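# Move the SOC bottle from fridge to bench

## Task

Find the bottle marked SOC in the bin inside the refrigerator, lift it out and set it upright on the bench, keep the other bottle upright inside the refrigerator, and close the refrigerator door. If no bottle there is marked SOC, take neither out: close the door and press the CALL key on the operator panel until it latches down. A mistaken call is permanent, so press CALL only when sure.

## Robot and tools

ROBOT AND FRAME. Two arms, left_arm and right_arm, each with six joints (shoulder pan, shoulder lift, elbow, wrist 1, wrist 2, wrist 3) and a two-finger gripper. Each arm rides a carriage on one floor track along y at x = 0: left_rail (always the +y one) carries left_arm, right_rail carries right_arm. Scene frame: table top is z = 0, +z up, +x is the direction the arms face, +y to their left, y = 0 at mid-track. The table edge is at x = 0.17 m. An arm base sits at x = 0, y = its carriage position, z = 0.04 m. Reported hand positions are in metres and may be off by a few cm at long reach. end_effector_position is the point between closed pads; fingers point along the gripper's +z and open along its y; fingertips extend about 33 mm past it (9 mm when wide open). A block protrudes about 10 cm toward the gripper's +x.

execute_actions(actions, cameras). actions holds at most one action object (empty list = just look; images are returned). Keys: rows, steps, until, and left_rail / right_rail. rows: 1 to 15 rows, each applied for one 1/30 s step. Every row is 18 numbers in [-1, 1]: left_arm joint offsets (6, order pan, lift, elbow, wrist 1, wrist 2, wrist 3), then left gripper position, force_limit, speed, then the same nine for right_arm. Joint numbers are scaled offsets, measured from the Joint targets at the start of the action (not from the previous row): 1.0 equals 1.481 rad for pan and lift, 2.222 rad for elbow and the three wrists. Sending the same offset in the next call moves further. Joint ranges: elbow -3.142 to 3.142 rad, all others -6.283 to 6.283. steps: 1 to 450, default 15, at least one per row; after the last row the arm keeps heading to that row's target. until stops early on rail conditions, e.g. {"all": {"status": "ended"}} or {"left_rail": {"position_status": ["!=", "moving"]}}. To send 0 for all joints of an arm re-commands its current targets. To leave a gripper unchanged, repeat its last three numbers (0 is itself a command).

GRIPPER numbers (absolute commands, not offsets). position: +1 open 140 mm, about -0.8 pads touch, -1 closes until blocked. force_limit: -1 about 14 N to +1 about 58 N at slow close; faster closing grips harder. speed: -1 about 30 mm/s, 0 about 140, +1 about 250. Both start at +1. object_status: 0 moving, 1 blocked while opening, 2 blocked while closing (a grip), 3 reached target or pads met. position_measured is in counts: 3 open, 139 about 60 mm, 200 about 20 mm, 230 pads met. Grip with the outer quarter of the pads; near the palm the fingers fold and hold narrow parts poorly. Fingertips pushed into a surface fold too.

move(target, speed, blend, stop_force, zero, blocking, cameras). target: one 18-number row or a list of up to 15 rows, same layout and scaling as rows; every joint offset counts from the same current Joint targets. Gripper numbers are absolute. All joints move in step along a path (hand path is curved, no collision avoidance). speed: rad/s of the joint with farthest to go, 0.01 to 3.14, default 0.5, one value or one per target. blend: rad of corner rounding, 0 = full stop at each target. stop_force: 4 to 120 N, ends an arm's path when its wrist senses that much push; use with low speed to touch things. zero: true re-zeros before the move. blocking=false returns early; then call wait or stop before more rows or moves. Result line move: done, off_target, moving, held or fault.

wait(seconds 0 to 10). stop() brakes a running move. zoom_image(camera, region [x0, y0, x1, y1] pixels, up to 504 by 504). zero_wrist_force(arm: left_arm or right_arm). finished_scene(scene 1) ends everything irreversibly.

RAILS. Under left_rail / right_rail give position_m (absolute target: left -0.8 to 1.5 m, right -1.5 to 0.8 m), speed_m_s (0.01 to 1), acceleration_factor (0.1 to 1), or {"stop": true}. Out-of-range values reject the whole call. Wait with until position_status != moving before reaching with that arm. Keep carriages 0.78 m or more apart. position_status: moving, done, contact_stop, time_out, stopped, stopped_with_arm, stopped_for_other_arm, stopped_for_other_carriage; position_answer taken or not_taken (resend once it stands).

RESULT LINES. Joint positions and Joint targets: one block per arm, rail (m) then six joints (rad). Joint velocities, torques (positive toward larger angle), Motor temperatures (70 °C warns, 85 °C brakes the arm 30 to 60 s). Wrist force and torque are in the hand frame; a third line shows the peak since last shown. "joint command not followed" means the clearance check altered commands; "joint sent to its limit" means a joint was clamped.

CAMERAS: cam_high, cam_low, cam_bench_left, cam_bench_mid, cam_bench_right, cam_left_wrist, cam_right_wrist, each 672x504.

AVOID. Any object off the table (track and metal strip count) fails the task. Do not drop parts, release them while moving, or strike fixed objects. Contact torque limits (N m): pan and lift 300, elbow 136, wrists about 32 to 34; any part of an arm meeting roughly 150 N faults it for 10 s. The arms are stiff: aim only slightly into firm contact. Never let the arms or grippers press each other. Hold heavy parts near their centre and avoid twisting stiff things.

Each tool is called after "Call:" by a JSON object that holds its "method" and its "body".

## Session

Call:
{"method": "execute_actions", "body": {"actions": []}}

Scene clock: 0.00 s.
left_arm: end_effector_position=(+0.3563, +1.2877, +0.5790) position_measured=3 object_status=3 end_effector_quat_wxyz=(+0.000, +0.000, +1.000, +0.000) | right_arm: end_effector_position=(+0.3563, -1.3027, +0.5790) position_measured=3 object_status=3 end_effector_quat_wxyz=(+0.000, +0.000, +1.000, +0.000)
Joint positions: left_arm=[1.209 -0.28 -2.157 1.821 -1.235 -1.571 -0.28] | right_arm=[-1.381 -0.28 -2.157 1.821 -1.235 -1.571 -0.28]
Joint velocities: within noise
Joint torques (N m): no reading
Motor temperatures (°C): left_arm=[43 30 33 40 44 39] | right_arm=[34 39 27 41 45 31]
Wrist force (N): no reading
Wrist torque (N m): no reading
Wrist force, peak (N): no reading
Joint targets: left_arm=[1.209 -0.280 -2.157 1.821 -1.235 -1.571 -0.280] | right_arm=[-1.381 -0.280 -2.157 1.821 -1.235 -1.571 -0.280]
Tool commands: left_gripper/position=+1.0 left_gripper/force_limit=+1.0 left_gripper/speed=+1.0 right_gripper/position=+1.0 right_gripper/force_limit=+1.0 right_gripper/speed=+1.0
left_rail: position_m=1.209 position_status=done
right_rail: position_m=-1.381 position_status=done

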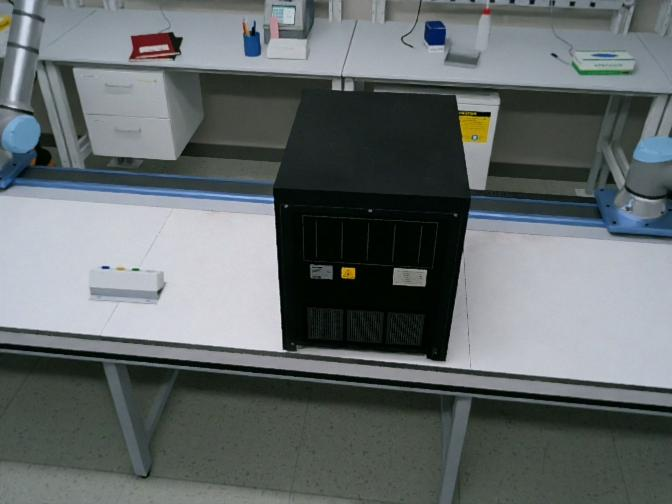

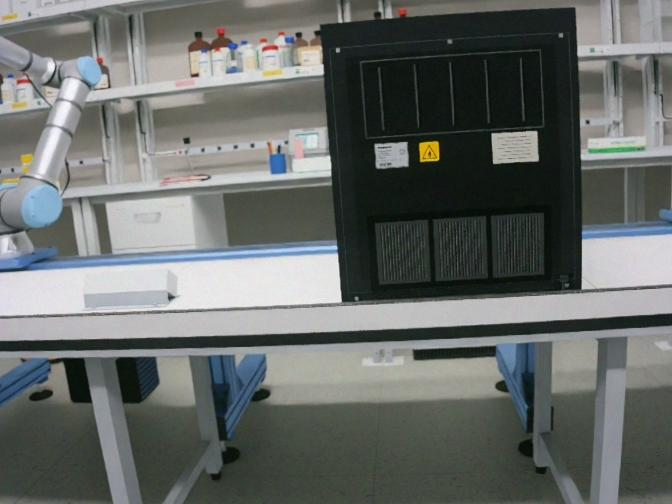

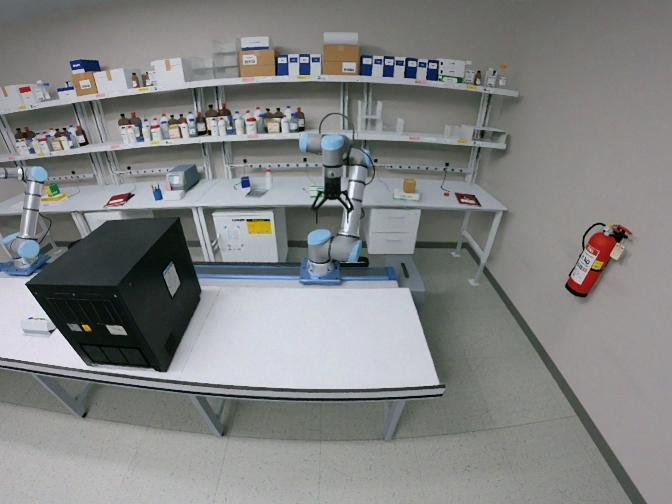

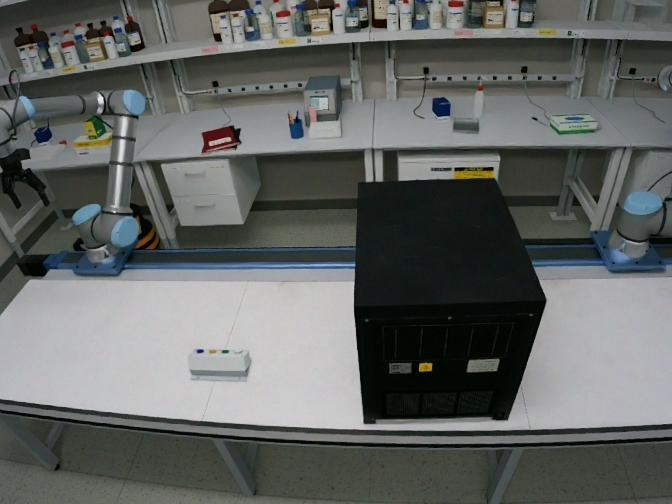

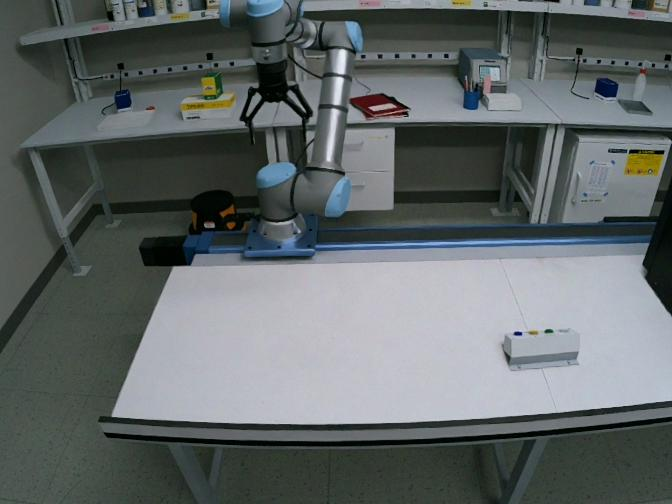

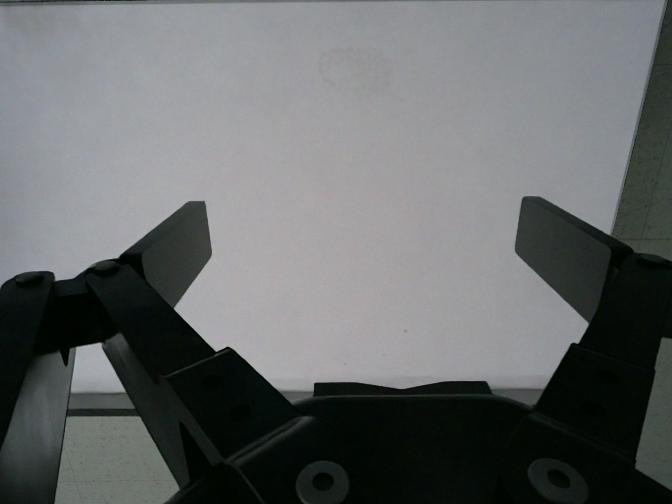

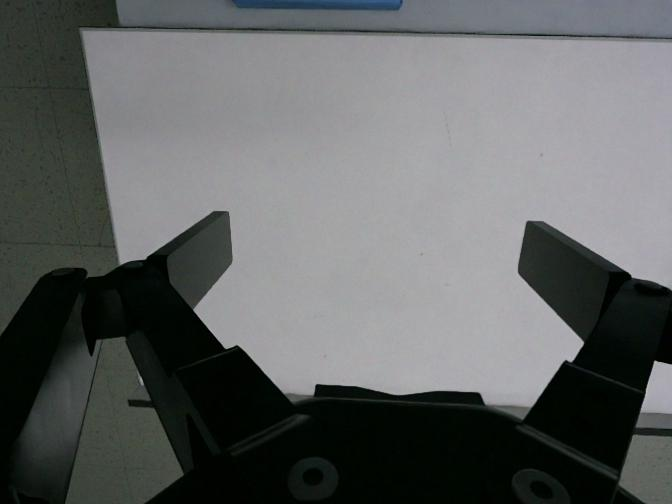

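Call:
{"method": "zoom_image", "body": {"camera": "cam_bench_left", "region": [20, 210, 220, 375]}}

Call:
{"method": "zoom_image", "body": {"camera": "cam_bench_mid", "region": [170, 330, 270, 400]}}

Call:
{"method": "zoom_image", "body": {"camera": "cam_low", "region": [360, 120, 560, 180]}}

Scaled by 2.520 from the camera's 672x504 image, which has a finer 960x720 frame.

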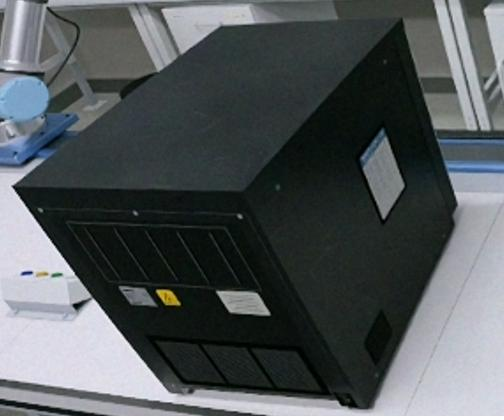

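Scaled by 5.040 from the camera's 672x504 image, which has a finer 960x720 frame.

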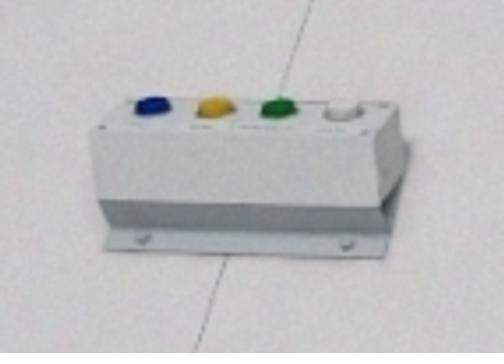

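Scaled by 2.520 from the camera's 672x504 image, which has a finer 960x720 frame.

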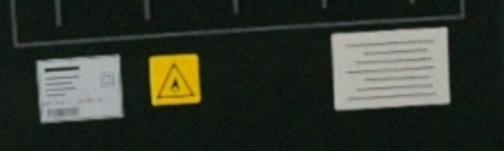

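Call:
{"method": "move", "body": {"target": [-1, 0,0,-0.3,0.6,-0.7,1,1,1, 0,0,0,0,0,0,1,1,1], "speed": 1.2}}

Call:
{"method": "execute_actions", "body": {"actions": [{"left_rail":{"position_m":0.95},"steps":120,"until":{"left_rail":{"position_status":["!=","moving"]}}}]}}

Call:
{"method": "move", "body": {"target": [-0.449,0.9136,-0.149,-0.867,0.4918,-0.5878,1,1,1, 0,0,0,0,0,0,1,1,1], "speed": 1.2, "cameras": ["cam_left_wrist","cam_high"]}}

Scene clock: 58.10 s.
left_arm: end_effector_position=(+0.4306, +0.7750, +0.9306) position_measured=3 object_status=3 end_effector_quat_wxyz=(+0.511, -0.230, +0.735, -0.382) | right_arm: end_effector_position=(+0.3563, -1.3027, +0.5790) position_measured=3 object_status=3 end_effector_quat_wxyz=(+0.000, +0.000, +1.000, +0.000)
Joint positions: left_arm=[1.209 -1.762 -2.157 1.821 -1.902 -0.238 -1.836] | right_arm=[-1.381 -0.28 -2.157 1.821 -1.235 -1.571 -0.28]
Joint torques (N m): left_arm=[-11.21 -1.02 -52.85 -7.71 7.01 -2.21] | right_arm=[-4.03 4.65 -50.52 -4.23 0.08 0]
Wrist force (N): left_arm=[-1.2 -1.4 1.1] | right_arm=[0.0 0.1 0.0]
Wrist torque (N m): left_arm=[-0.27 0.23 0.18] | right_arm=[0.03 0.00 0.00]
Wrist force, peak (N): left_arm=[0.1 -3.3 -1.0] | right_arm=[0.3 -0.5 0.3]
Joint targets: left_arm=[1.209 -1.762 -2.157 1.821 -1.902 -0.238 -1.836] | right_arm=[-1.381 -0.280 -2.157 1.821 -1.235 -1.571 -0.280]
left_rail: position_m=1.209 position_status=done
right_rail: position_m=-1.381 position_status=done
move: done

Scene clock: 59.33 s.
left_arm: end_effector_position=(+0.4306, +0.5158, +0.9307) position_measured=3 object_status=3 end_effector_quat_wxyz=(+0.511, -0.230, +0.735, -0.383) | right_arm: end_effector_position=(+0.3563, -1.3027, +0.5790) position_measured=3 object_status=3 end_effector_quat_wxyz=(+0.000, +0.000, +1.000, +0.000)
Joint positions: left_arm=[0.95 -1.762 -2.157 1.821 -1.902 -0.238 -1.836] | right_arm=[-1.381 -0.28 -2.157 1.821 -1.235 -1.571 -0.28]
Joint torques (N m): left_arm=[8.98 -8.07 -52.04 -3.18 5.08 -2] | right_arm=[-2.79 4.13 -49.57 -4.22 -0.21 -0.07]
Wrist force (N): left_arm=[-0.7 -1.1 1.3] | right_arm=[0.1 0.1 0.2]
Wrist torque (N m): left_arm=[-0.20 0.12 0.17] | right_arm=[0.02 -0.02 0.00]
Wrist force, peak (N): left_arm=[-4.2 0.8 0.2] | right_arm=[0.2 -0.5 0.2]
Joint targets: left_arm=[0.950 -1.762 -2.157 1.821 -1.902 -0.238 -1.836] | right_arm=[-1.381 -0.280 -2.157 1.821 -1.235 -1.571 -0.280]
Tool commands: left_gripper/position=+1.0 left_gripper/force_limit=+1.0 left_gripper/speed=+1.0 right_gripper/position=+1.0 right_gripper/force_limit=+1.0 right_gripper/speed=+1.0
left_rail: position_m=0.950 position_status=done
right_rail: position_m=-1.381 position_status=done

Scene clock: 61.83 s.
left_arm: end_effector_position=(-0.2004, +0.2495, +0.4195) position_measured=3 object_status=3 end_effector_quat_wxyz=(+0.000, +0.707, +0.000, +0.707) | right_arm: end_effector_position=(+0.3563, -1.3027, +0.5790) position_measured=3 object_status=3 end_effector_quat_wxyz=(+0.000, +0.000, +1.000, +0.000)
Joint positions: left_arm=[0.95 -2.427 -0.804 1.49 -3.828 0.855 -3.142] | right_arm=[-1.381 -0.28 -2.157 1.821 -1.235 -1.571 -0.28]
Joint torques (N m): left_arm=[-8.38 -86.47 -49.63 -0.12 4.22 -1.81] | right_arm=[-4.54 1.87 -49.08 -4.55 -0.28 -0.2]
Wrist force (N): left_arm=[-0.6 1.0 0.9] | right_arm=[0.0 -0.3 0.2]
Wrist torque (N m): left_arm=[0.32 0.41 -0.28] | right_arm=[-0.06 0.01 0.00]
Wrist force, peak (N): left_arm=[-5.6 0.0 -2.7] | right_arm=[0.1 -0.3 0.5]
Joint targets: left_arm=[0.950 -2.427 -0.803 1.490 -3.828 0.855 -3.142] | right_arm=[-1.381 -0.280 -2.157 1.821 -1.235 -1.571 -0.280]
left_rail: position_m=0.950 position_status=done
right_rail: position_m=-1.381 position_status=done
move: done
camera_calibration:
cam_left_wrist: T_world_to_cam=[[0.00190339, -0.999782, -0.0207879, 0.271848], [-0.383045, 0.0184735, -0.923545, 0.292583], [0.923728, 0.00972056, -0.382927, 0.527211], [0, 0, 0, 1]] pos_world=[-0.375444, 0.261259, 0.477748]
Images, in order (width x height): cam_high 672x504, cam_left_wrist 672x504.

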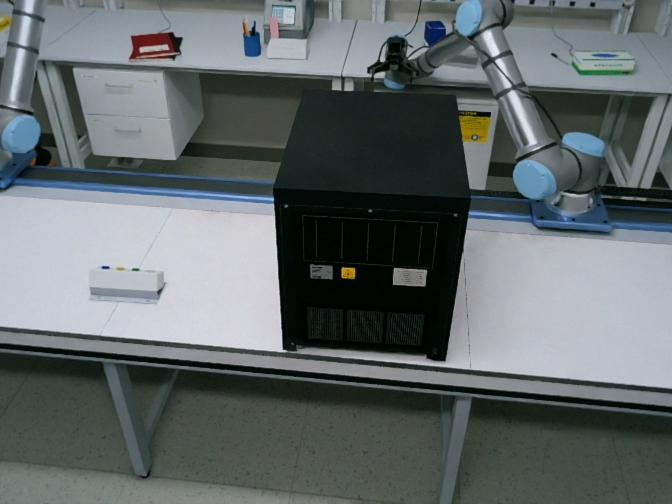

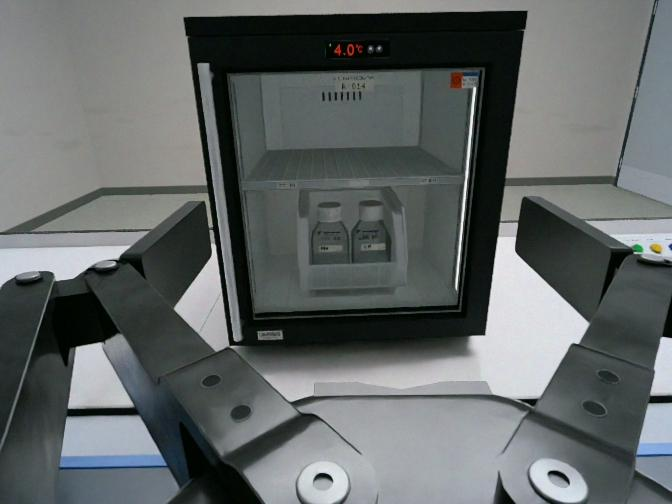

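Call:
{"method": "zoom_image", "body": {"camera": "cam_left_wrist", "region": [290, 180, 420, 300]}}

Call:
{"method": "zoom_image", "body": {"camera": "cam_left_wrist", "region": [180, 10, 540, 350]}}

Call:
{"method": "zoom_image", "body": {"camera": "cam_left_wrist", "region": [180, 290, 300, 360]}}

Scaled by 3.877 from the camera's 672x504 image, which has a finer 960x720 frame.

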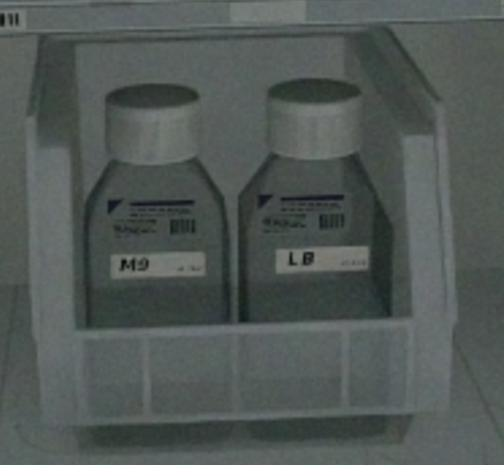

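Scaled by 1.400 from the camera's 672x504 image, which has a finer 960x720 frame.

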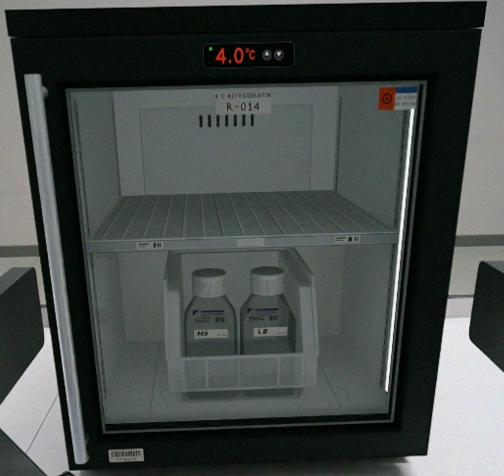

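Scaled by 4.200 from the camera's 672x504 image, which has a finer 960x720 frame.

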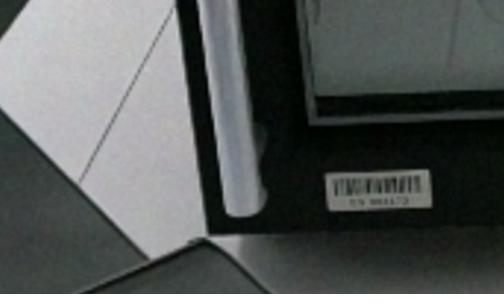

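Call:
{"method": "execute_actions", "body": {"actions": [{"left_rail":{"position_m":1.4},"right_rail":{"position_m":-0.59},"steps":150,"until":{"all":{"status":"ended"}}}], "cameras": ["cam_right_wrist"]}}

Call:
{"method": "zoom_image", "body": {"camera": "cam_right_wrist", "region": [200, 150, 460, 350]}}

Call:
{"method": "move", "body": {"target": [0.3, 0,0.1875,0,-0.6,0,1,1,1, 0,0,0,0,0,0,1,1,1], "speed": 1.3}}

Call:
{"method": "move", "body": {"target": [0.3907,-0.259,0.1875,-0.202,-0.567,0,1,1,1, 0,0,0,0,0,0,1,1,1], "speed": 1.3, "cameras": ["cam_left_wrist","cam_bench_mid"]}}

Scene clock: 84.07 s.
left_arm: end_effector_position=(-0.2005, +0.6996, +0.4193) position_measured=3 object_status=3 end_effector_quat_wxyz=(+0.000, +0.707, +0.000, +0.707) | right_arm: end_effector_position=(+0.3563, -0.5114, +0.5790) position_measured=3 object_status=3 end_effector_quat_wxyz=(+0.000, +0.000, +1.000, +0.000)
Joint positions: left_arm=[1.4 -2.427 -0.803 1.49 -3.828 0.855 -3.142] | right_arm=[-0.59 -0.28 -2.157 1.821 -1.235 -1.571 -0.28]
Joint torques (N m): left_arm=[8.41 -104.34 -27.19 3.4 -0.77 -2.07] | right_arm=[-0.42 4.21 -49.54 -4.38 -0.28 -0.14]
Wrist force (N): left_arm=[-0.7 0.7 0.6] | right_arm=[0.0 -0.2 0.4]
Wrist torque (N m): left_arm=[0.26 0.43 -0.28] | right_arm=[-0.04 0.00 0.00]
Wrist force, peak (N): left_arm=[-0.9 3.7 1.0] | right_arm=[-0.2 -3.4 0.4]
Joint targets: left_arm=[1.400 -2.427 -0.803 1.490 -3.828 0.855 -3.142] | right_arm=[-0.590 -0.280 -2.157 1.821 -1.235 -1.571 -0.280]
Tool commands: left_gripper/position=+1.0 left_gripper/force_limit=+1.0 left_gripper/speed=+1.0 right_gripper/position=+1.0 right_gripper/force_limit=+1.0 right_gripper/speed=+1.0
left_rail: position_m=1.400 position_status=done
right_rail: position_m=-0.590 position_status=done
camera_calibration:
cam_right_wrist: T_world_to_cam=[[-0.0274656, 0.996971, -0.0727687, 0.584017], [0.933258, 0.0516563, 0.355474, -0.515952], [0.358156, -0.0581487, -0.931849, 0.562624], [0, 0, 0, 1]] pos_world=[0.296049, -0.52288, 0.750187]
Images, in order (width x height): cam_right_wrist 672x504.

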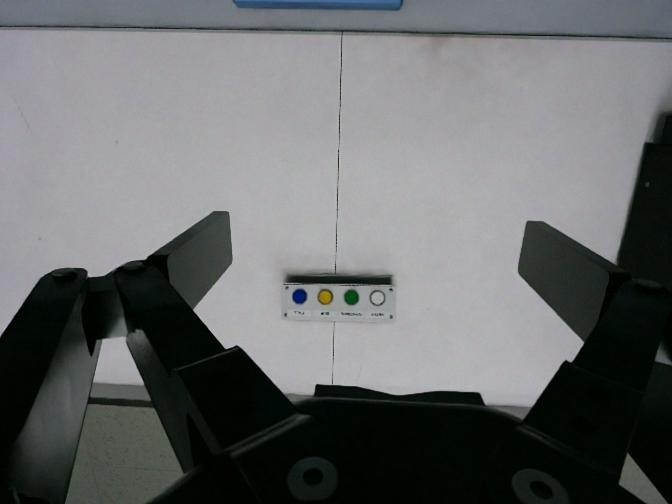

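Scaled by 1.938 from the camera's 672x504 image, which has a finer 960x720 frame.

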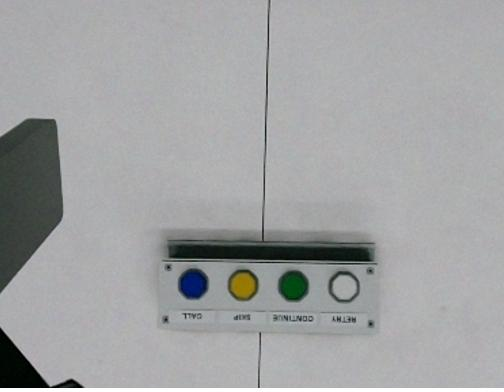

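Scene clock: 86.00 s.
left_arm: end_effector_position=(+0.0866, +0.4076, +0.1979) position_measured=3 object_status=3 end_effector_quat_wxyz=(+0.152, +0.629, -0.444, +0.620) | right_arm: end_effector_position=(+0.3563, -0.5114, +0.5790) position_measured=3 object_status=3 end_effector_quat_wxyz=(+0.000, +0.000, +1.000, +0.000)
Joint positions: left_arm=[1.4 -1.983 -0.803 1.906 -3.828 -0.478 -3.142] | right_arm=[-0.59 -0.28 -2.157 1.821 -1.235 -1.571 -0.28]
Joint torques (N m): left_arm=[8.83 -87.78 -10.42 -4.92 -2.88 -1.3] | right_arm=[-1.51 1.64 -49.67 -3.8 -0.13 -0.04]
Wrist force (N): left_arm=[-0.2 0.2 -0.3] | right_arm=[0.0 0.1 0.3]
Wrist torque (N m): left_arm=[0.12 0.29 -0.26] | right_arm=[0.02 0.01 0.00]
Wrist force, peak (N): left_arm=[0.1 5.1 1.1] | right_arm=[0.6 -0.1 0.3]
Joint targets: left_arm=[1.400 -1.983 -0.803 1.906 -3.828 -0.478 -3.142] | right_arm=[-0.590 -0.280 -2.157 1.821 -1.235 -1.571 -0.280]
left_rail: position_m=1.400 position_status=done
right_rail: position_m=-0.590 position_status=done
move: done

Scene clock: 87.87 s.
left_arm: end_effector_position=(+0.2499, +0.6246, +0.3901) position_measured=3 object_status=3 end_effector_quat_wxyz=(+0.500, +0.500, -0.500, +0.500) | right_arm: end_effector_position=(+0.3563, -0.5114, +0.5790) position_measured=3 object_status=3 end_effector_quat_wxyz=(+0.000, +0.000, +1.000, +0.000)
Joint positions: left_arm=[1.4 -1.404 -1.187 2.323 -4.277 -1.738 -3.142] | right_arm=[-0.59 -0.28 -2.157 1.821 -1.235 -1.571 -0.28]
Joint torques (N m): left_arm=[8.35 -66.57 -9.12 -6.06 -3.79 -0.84] | right_arm=[-2.48 0.92 -48.82 -3.86 -0.49 -0.21]
Wrist force (N): left_arm=[-0.4 1.4 1.1] | right_arm=[-0.1 -0.2 0.3]
Wrist torque (N m): left_arm=[0.39 0.36 -0.33] | right_arm=[-0.04 0.02 0.00]
Wrist force, peak (N): left_arm=[-0.1 2.7 -1.4] | right_arm=[-0.4 -0.4 0.4]
Joint targets: left_arm=[1.400 -1.404 -1.187 2.323 -4.277 -1.738 -3.142] | right_arm=[-0.590 -0.280 -2.157 1.821 -1.235 -1.571 -0.280]
left_rail: position_m=1.400 position_status=done
right_rail: position_m=-0.590 position_status=done
move: done
camera_calibration:
cam_left_wrist: T_world_to_cam=[[-0.999786, -0.00298333, -0.020475, 0.272867], [0.0177627, 0.383762, -0.923261, 0.10252], [0.0106119, -0.923427, -0.383627, 0.907679], [0, 0, 0, 1]] pos_world=[0.261355, 0.799646, 0.44845]
Images, in order (width x height): cam_bench_mid 672x504, cam_left_wrist 672x504.

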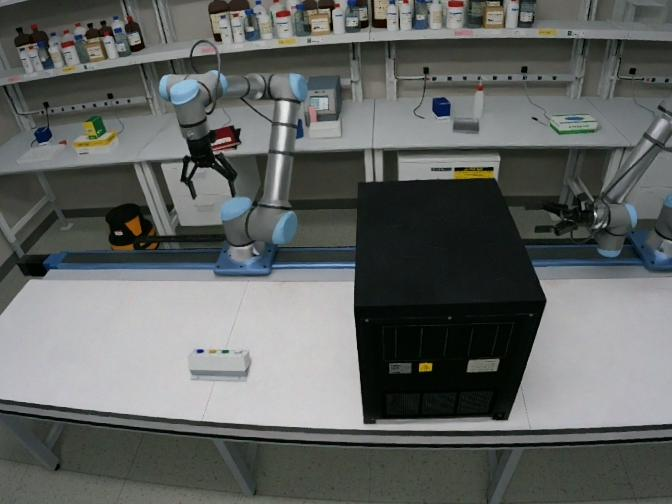

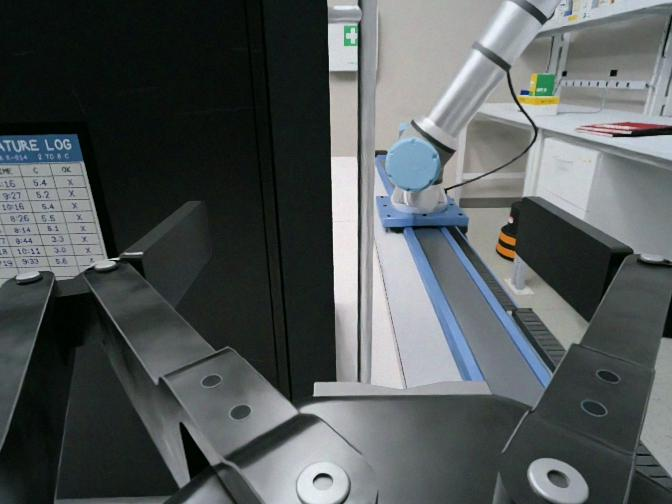

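Call:
{"method": "zoom_image", "body": {"camera": "cam_left_wrist", "region": [220, 100, 400, 400]}}

Scaled by 1.680 from the camera's 672x504 image, which has a finer 960x720 frame.

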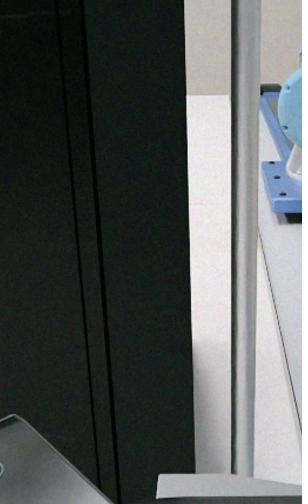

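Call:
{"method": "move", "body": {"target": [0,0,0,0,0,0,1,1,1, -0.0358,0.36,0.0657,-0.3056,0,-0.0239,-1,-1,0], "speed": 0.7, "cameras": ["cam_right_wrist","cam_bench_right"]}}

Call:
{"method": "zoom_image", "body": {"camera": "cam_right_wrist", "region": [180, 150, 500, 400]}}

Call:
{"method": "zoom_image", "body": {"camera": "cam_bench_right", "region": [440, 200, 640, 400]}}

Scene clock: 104.10 s.
left_arm: end_effector_position=(+0.2499, +0.6247, +0.3901) position_measured=3 object_status=3 end_effector_quat_wxyz=(+0.500, +0.500, -0.500, +0.500) | right_arm: end_effector_position=(+0.6482, -0.6302, +0.2997) position_measured=233 object_status=3 end_effector_quat_wxyz=(+0.000, +0.000, +1.000, +0.000)
Joint positions: left_arm=[1.4 -1.404 -1.187 2.323 -4.277 -1.738 -3.142] | right_arm=[-0.59 -0.334 -1.624 1.967 -1.914 -1.571 -0.334]
Joint torques (N m): left_arm=[10.65 -66.8 -9.43 -6 -3.77 0.48] | right_arm=[-14.87 -35.76 -35.64 -7.47 -0.72 -3.54]
Wrist force (N): left_arm=[-0.5 0.7 1.4] | right_arm=[0.0 0.0 0.8]
Wrist torque (N m): left_arm=[0.24 0.40 -0.33] | right_arm=[-0.02 0.02 0.06]
Wrist force, peak (N): left_arm=[-1.0 1.8 1.2] | right_arm=[-1.8 -1.0 3.6]
Joint targets: left_arm=[1.400 -1.404 -1.187 2.323 -4.277 -1.738 -3.142] | right_arm=[-0.590 -0.334 -1.624 1.967 -1.914 -1.571 -0.334]
left_rail: position_m=1.400 position_status=done
right_rail: position_m=-0.590 position_status=done
move: done
camera_calibration:
cam_right_wrist: T_world_to_cam=[[-0.0276031, 0.996972, -0.0727022, 0.690201], [0.933298, 0.0517536, 0.355353, -0.682854], [0.35804, -0.058044, -0.9319, 0.191064], [0, 0, 0, 1]] pos_world=[0.58795, -0.64168, 0.470887]
Images, in order (width x height): cam_bench_right 672x504, cam_right_wrist 672x504.

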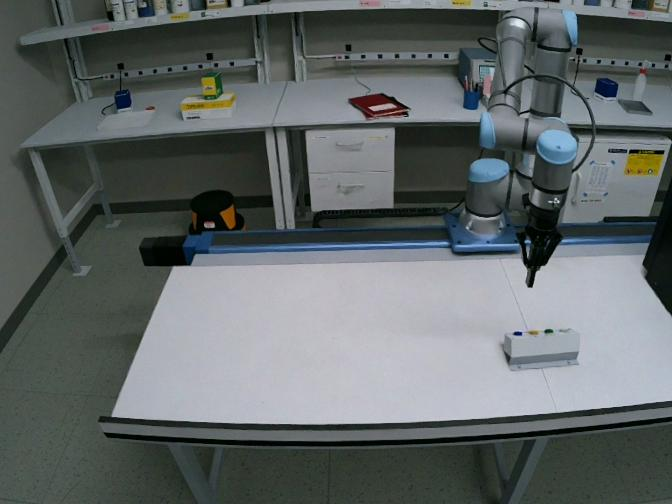

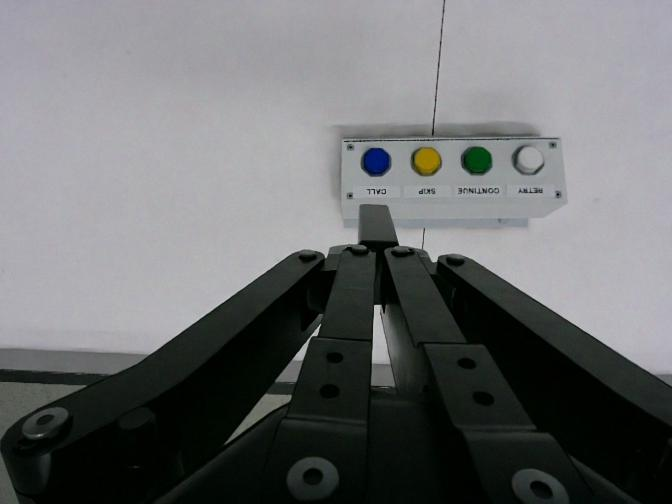

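Scaled by 1.575 from the camera's 672x504 image, which has a finer 960x720 frame.

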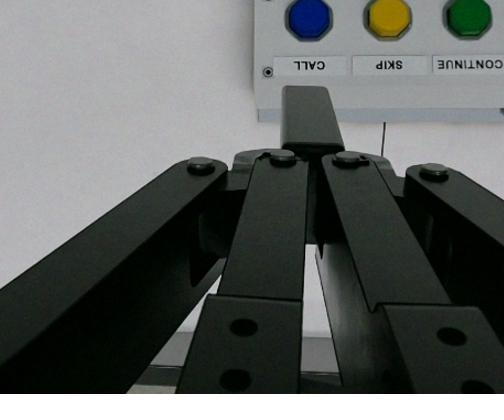

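Scaled by 2.520 from the camera's 672x504 image, which has a finer 960x720 frame.

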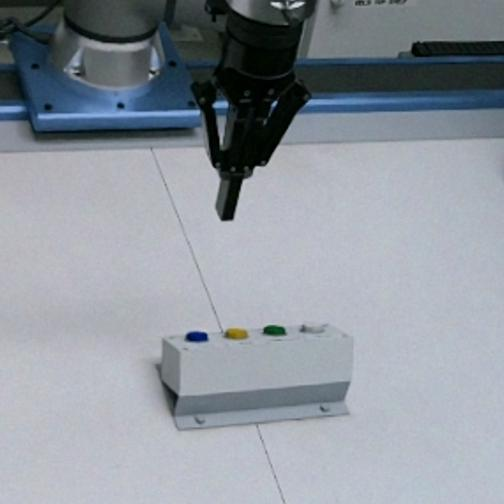

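Call:
{"method": "move", "body": {"target": [0,0,0,0,0,0,1,1,1, 0.004,0.056,0.0734,-0.1107,0,0.0027,-1,-1,0], "speed": 0.4, "cameras": ["cam_right_wrist","cam_bench_right","cam_bench_mid"]}}

Call:
{"method": "zoom_image", "body": {"camera": "cam_right_wrist", "region": [280, 120, 480, 270]}}

Call:
{"method": "zoom_image", "body": {"camera": "cam_bench_right", "region": [480, 270, 600, 390]}}

Call:
{"method": "zoom_image", "body": {"camera": "cam_bench_mid", "region": [160, 290, 280, 390]}}

Scene clock: 117.20 s.
left_arm: end_effector_position=(+0.2499, +0.6247, +0.3901) position_measured=3 object_status=3 end_effector_quat_wxyz=(+0.500, +0.500, -0.500, +0.500) | right_arm: end_effector_position=(+0.6369, -0.6225, +0.1749) position_measured=233 object_status=3 end_effector_quat_wxyz=(+0.000, +0.000, +1.000, +0.000)
Joint positions: left_arm=[1.4 -1.404 -1.187 2.323 -4.277 -1.738 -3.142] | right_arm=[-0.59 -0.328 -1.541 2.13 -2.16 -1.571 -0.328]
Joint torques (N m): left_arm=[10.37 -66.21 -9.51 -5.85 -3.92 0.48] | right_arm=[9.64 -33.89 -30.04 -7.8 -0.74 3.07]
Wrist force (N): left_arm=[-0.5 1.5 0.8] | right_arm=[0.2 -0.3 0.6]
Wrist torque (N m): left_arm=[0.43 0.40 -0.34] | right_arm=[-0.07 -0.06 0.09]
Wrist force, peak (N): left_arm=[-0.9 1.8 1.1] | right_arm=[0.5 0.2 2.5]
Joint targets: left_arm=[1.400 -1.404 -1.187 2.323 -4.277 -1.738 -3.142] | right_arm=[-0.590 -0.328 -1.541 2.130 -2.160 -1.571 -0.328]
left_rail: position_m=1.400 position_status=done
right_rail: position_m=-0.590 position_status=done
move: done
camera_calibration:
cam_right_wrist: T_world_to_cam=[[-0.027515, 0.996977, -0.0726674, 0.673086], [0.933335, 0.0516536, 0.355272, -0.62845], [0.357951, -0.0580477, -0.931934, 0.0794098], [0, 0, 0, 1]] pos_world=[0.576649, -0.63398, 0.346187]
Images, in order (width x height): cam_bench_mid 672x504, cam_bench_right 672x504, cam_right_wrist 672x504.

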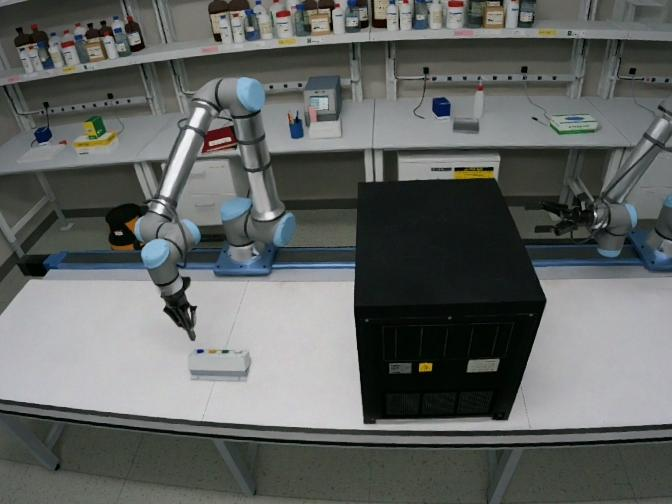

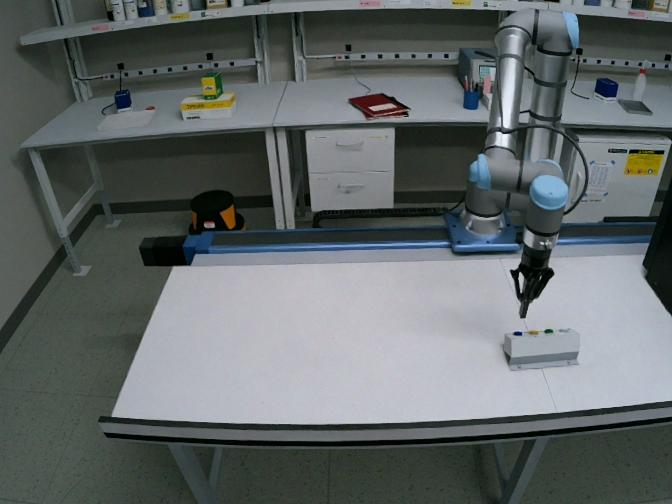

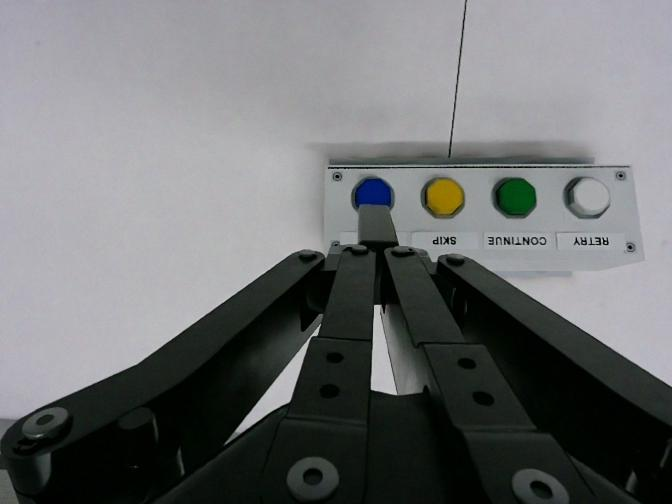

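Scaled by 2.520 from the camera's 672x504 image, which has a finer 960x720 frame.

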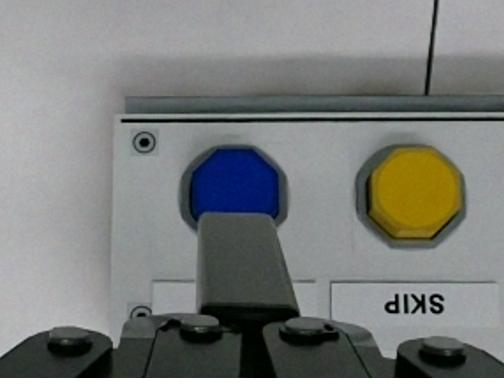

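Scaled by 4.200 from the camera's 672x504 image, which has a finer 960x720 frame.

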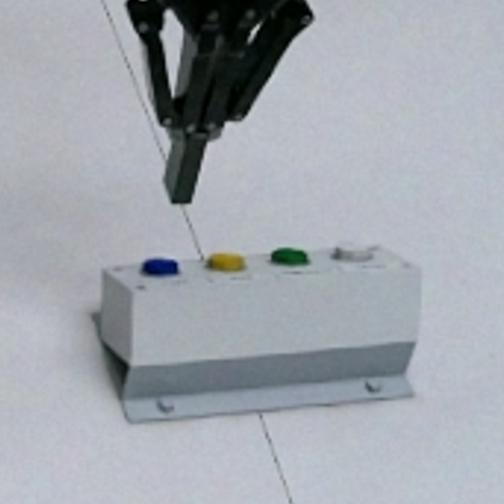

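Scaled by 4.200 from the camera's 672x504 image, which has a finer 960x720 frame.

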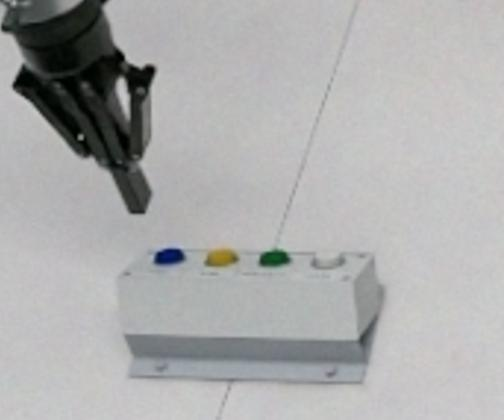

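Call:
{"method": "move", "body": {"target": [0,0,0,0,0,0,1,1,1, 0,0.0151,0.0183,-0.0283,0,0,-1,-1,0], "speed": 0.1, "stop_force": 8, "cameras": ["cam_right_wrist","cam_bench_right","cam_bench_mid"]}}

Call:
{"method": "zoom_image", "body": {"camera": "cam_right_wrist", "region": [280, 120, 480, 270]}}

Call:
{"method": "zoom_image", "body": {"camera": "cam_bench_right", "region": [480, 290, 600, 390]}}

Call:
{"method": "zoom_image", "body": {"camera": "cam_bench_mid", "region": [160, 300, 280, 400]}}

Scene clock: 150.73 s.
left_arm: end_effector_position=(+0.2499, +0.6247, +0.3901) position_measured=3 object_status=3 end_effector_quat_wxyz=(+0.500, +0.500, -0.500, +0.500) | right_arm: end_effector_position=(+0.6299, -0.6201, +0.1449) position_measured=233 object_status=3 end_effector_quat_wxyz=(+0.000, +0.000, +1.000, +0.000)
Joint positions: left_arm=[1.4 -1.404 -1.187 2.323 -4.277 -1.738 -3.142] | right_arm=[-0.59 -0.328 -1.518 2.171 -2.223 -1.571 -0.328]
Joint torques (N m): left_arm=[9.55 -65.93 -9.35 -6.05 -3.8 0.56] | right_arm=[7.58 -37.21 -28.81 -8.25 -0.71 2.69]
Wrist force (N): left_arm=[-0.6 1.2 1.4] | right_arm=[-0.2 -0.1 0.6]
Wrist torque (N m): left_arm=[0.35 0.41 -0.34] | right_arm=[-0.03 0.04 0.07]
Wrist force, peak (N): left_arm=[-1.0 1.5 1.6] | right_arm=[0.0 0.1 1.1]
Joint targets: left_arm=[1.400 -1.404 -1.187 2.323 -4.277 -1.738 -3.142] | right_arm=[-0.590 -0.328 -1.518 2.171 -2.223 -1.571 -0.328]
left_rail: position_m=1.400 position_status=done
right_rail: position_m=-0.590 position_status=done
move: done
camera_calibration:
cam_right_wrist: T_world_to_cam=[[-0.0274384, 0.996982, -0.0726268, 0.66837], [0.933417, 0.0515547, 0.35507, -0.611516], [0.357743, -0.0580485, -0.932014, 0.0541987], [0, 0, 0, 1]] pos_world=[0.569749, -0.63168, 0.316187]
Images, in order (width x height): cam_bench_mid 672x504, cam_bench_right 672x504, cam_right_wrist 672x504.

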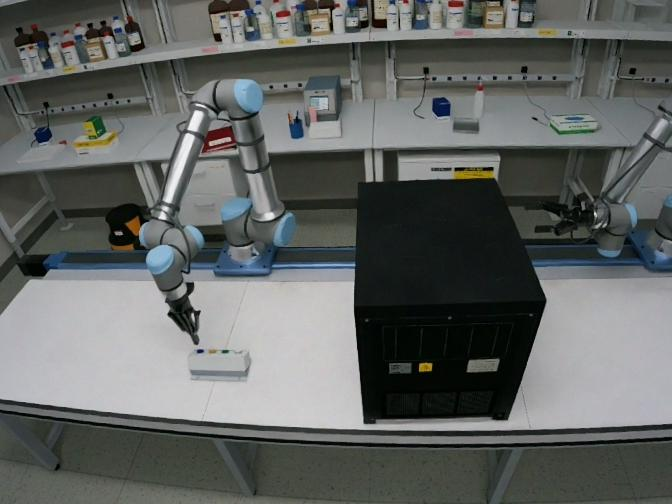

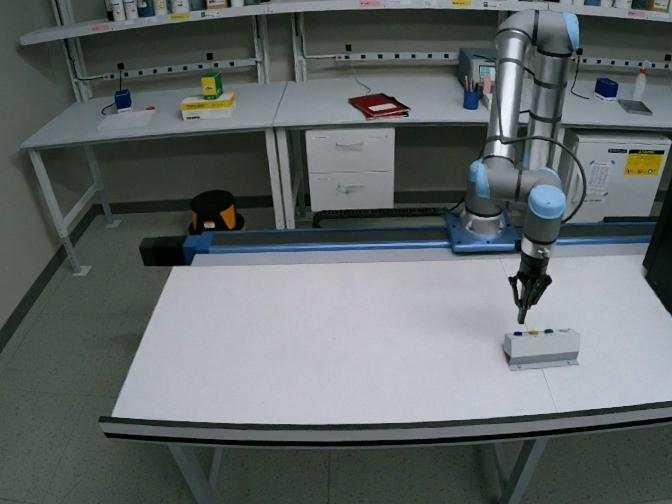

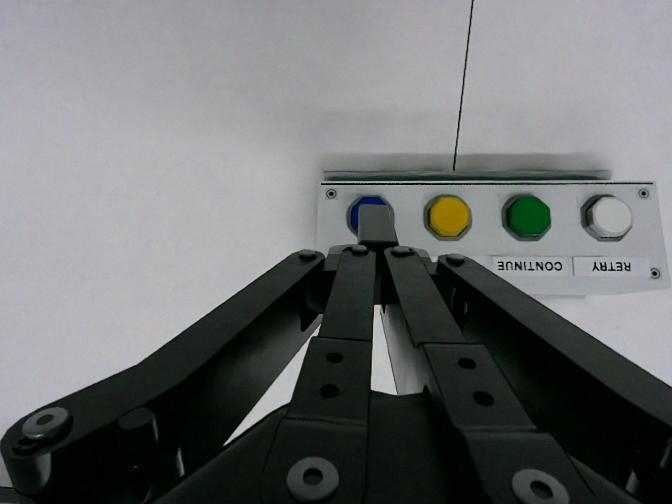

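Scaled by 2.520 from the camera's 672x504 image, which has a finer 960x720 frame.

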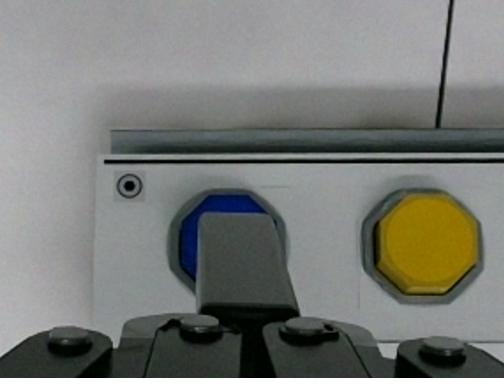

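Scaled by 4.200 from the camera's 672x504 image, which has a finer 960x720 frame.

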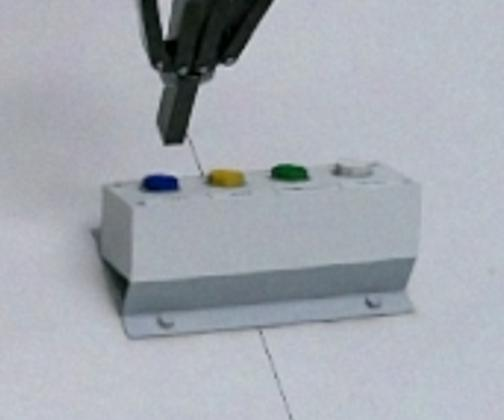

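Scaled by 4.200 from the camera's 672x504 image, which has a finer 960x720 frame.

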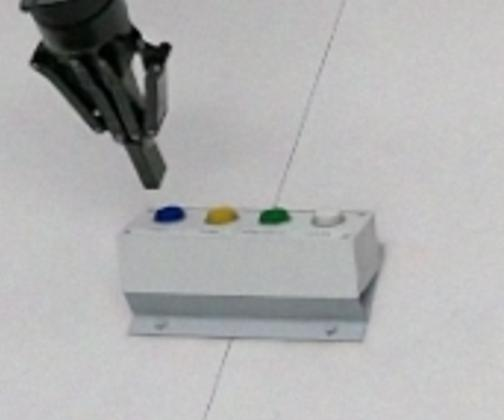

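Call:
{"method": "move", "body": {"target": [0,0,0,0,0,0,1,1,1, -0.0003,0.0519,0.0181,-0.0528,0,0,-1,-1,0], "speed": 0.05, "stop_force": 25, "cameras": ["cam_right_wrist","cam_bench_right","cam_bench_mid"]}}

Call:
{"method": "zoom_image", "body": {"camera": "cam_bench_right", "region": [480, 290, 600, 390]}}

Call:
{"method": "zoom_image", "body": {"camera": "cam_bench_mid", "region": [160, 300, 280, 400]}}

Scene clock: 161.67 s.
left_arm: end_effector_position=(+0.2499, +0.6247, +0.3901) position_measured=3 object_status=3 end_effector_quat_wxyz=(+0.500, +0.500, -0.500, +0.500) | right_arm: end_effector_position=(+0.6328, -0.6213, +0.1052) position_measured=233 object_status=3 end_effector_quat_wxyz=(+0.000, +0.000, +1.000, +0.000)
Joint positions: left_arm=[1.4 -1.404 -1.187 2.323 -4.277 -1.738 -3.142] | right_arm=[-0.59 -0.328 -1.463 2.2 -2.307 -1.571 -0.328]
Joint torques (N m): left_arm=[11.05 -66.92 -8.76 -5.92 -3.78 0.49] | right_arm=[-10.49 -49.48 -49.14 -0.82 -0.94 2.9]
Wrist force (N): left_arm=[-0.7 1.3 1.2] | right_arm=[5.2 0.3 -17.5]
Wrist torque (N m): left_arm=[0.38 0.44 -0.33] | right_arm=[-0.08 0.00 0.05]
Wrist force, peak (N): left_arm=[-0.9 1.6 1.6] | right_arm=[18.8 4.7 -51.4]
Joint targets: left_arm=[1.400 -1.404 -1.187 2.323 -4.277 -1.738 -3.142] | right_arm=[-0.590 -0.328 -1.463 2.200 -2.307 -1.571 -0.328]
left_rail: position_m=1.400 position_status=done
right_rail: position_m=-0.590 position_status=done
move: contact (right_arm); right_arm: the wrist 1 is farthest, 0.033 rad from its target
camera_calibration:
cam_right_wrist: T_world_to_cam=[[-0.0271659, 0.99698, -0.0727542, 0.666531], [0.933348, 0.0513585, 0.355281, -0.600083], [0.357944, -0.0582534, -0.931924, 0.0157694], [0, 0, 0, 1]] pos_world=[0.572548, -0.63278, 0.276387]
Images, in order (width x height): cam_bench_mid 672x504, cam_bench_right 672x504, cam_right_wrist 672x504.

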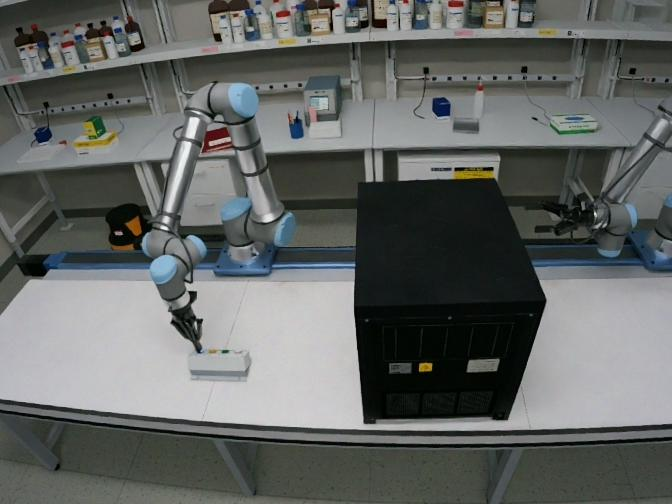

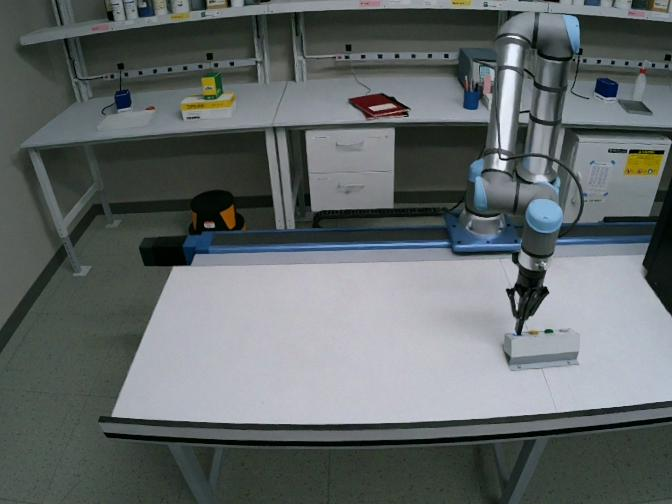

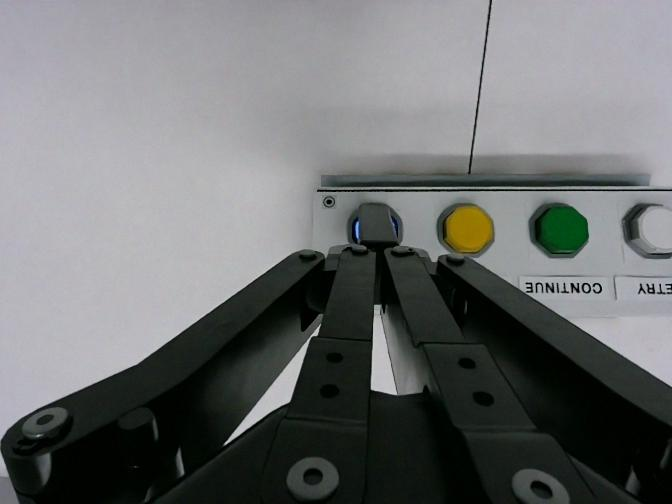

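Scaled by 4.200 from the camera's 672x504 image, which has a finer 960x720 frame.

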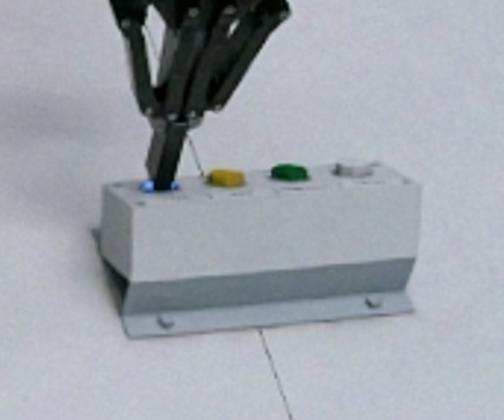

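Scaled by 4.200 from the camera's 672x504 image, which has a finer 960x720 frame.

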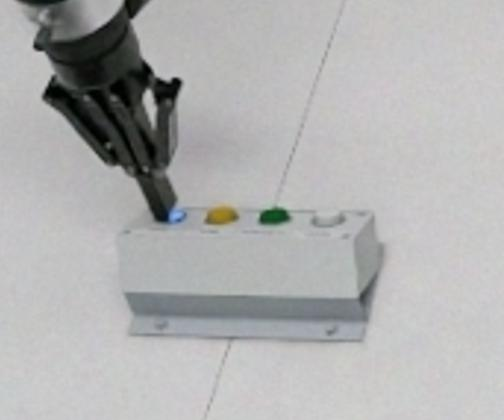

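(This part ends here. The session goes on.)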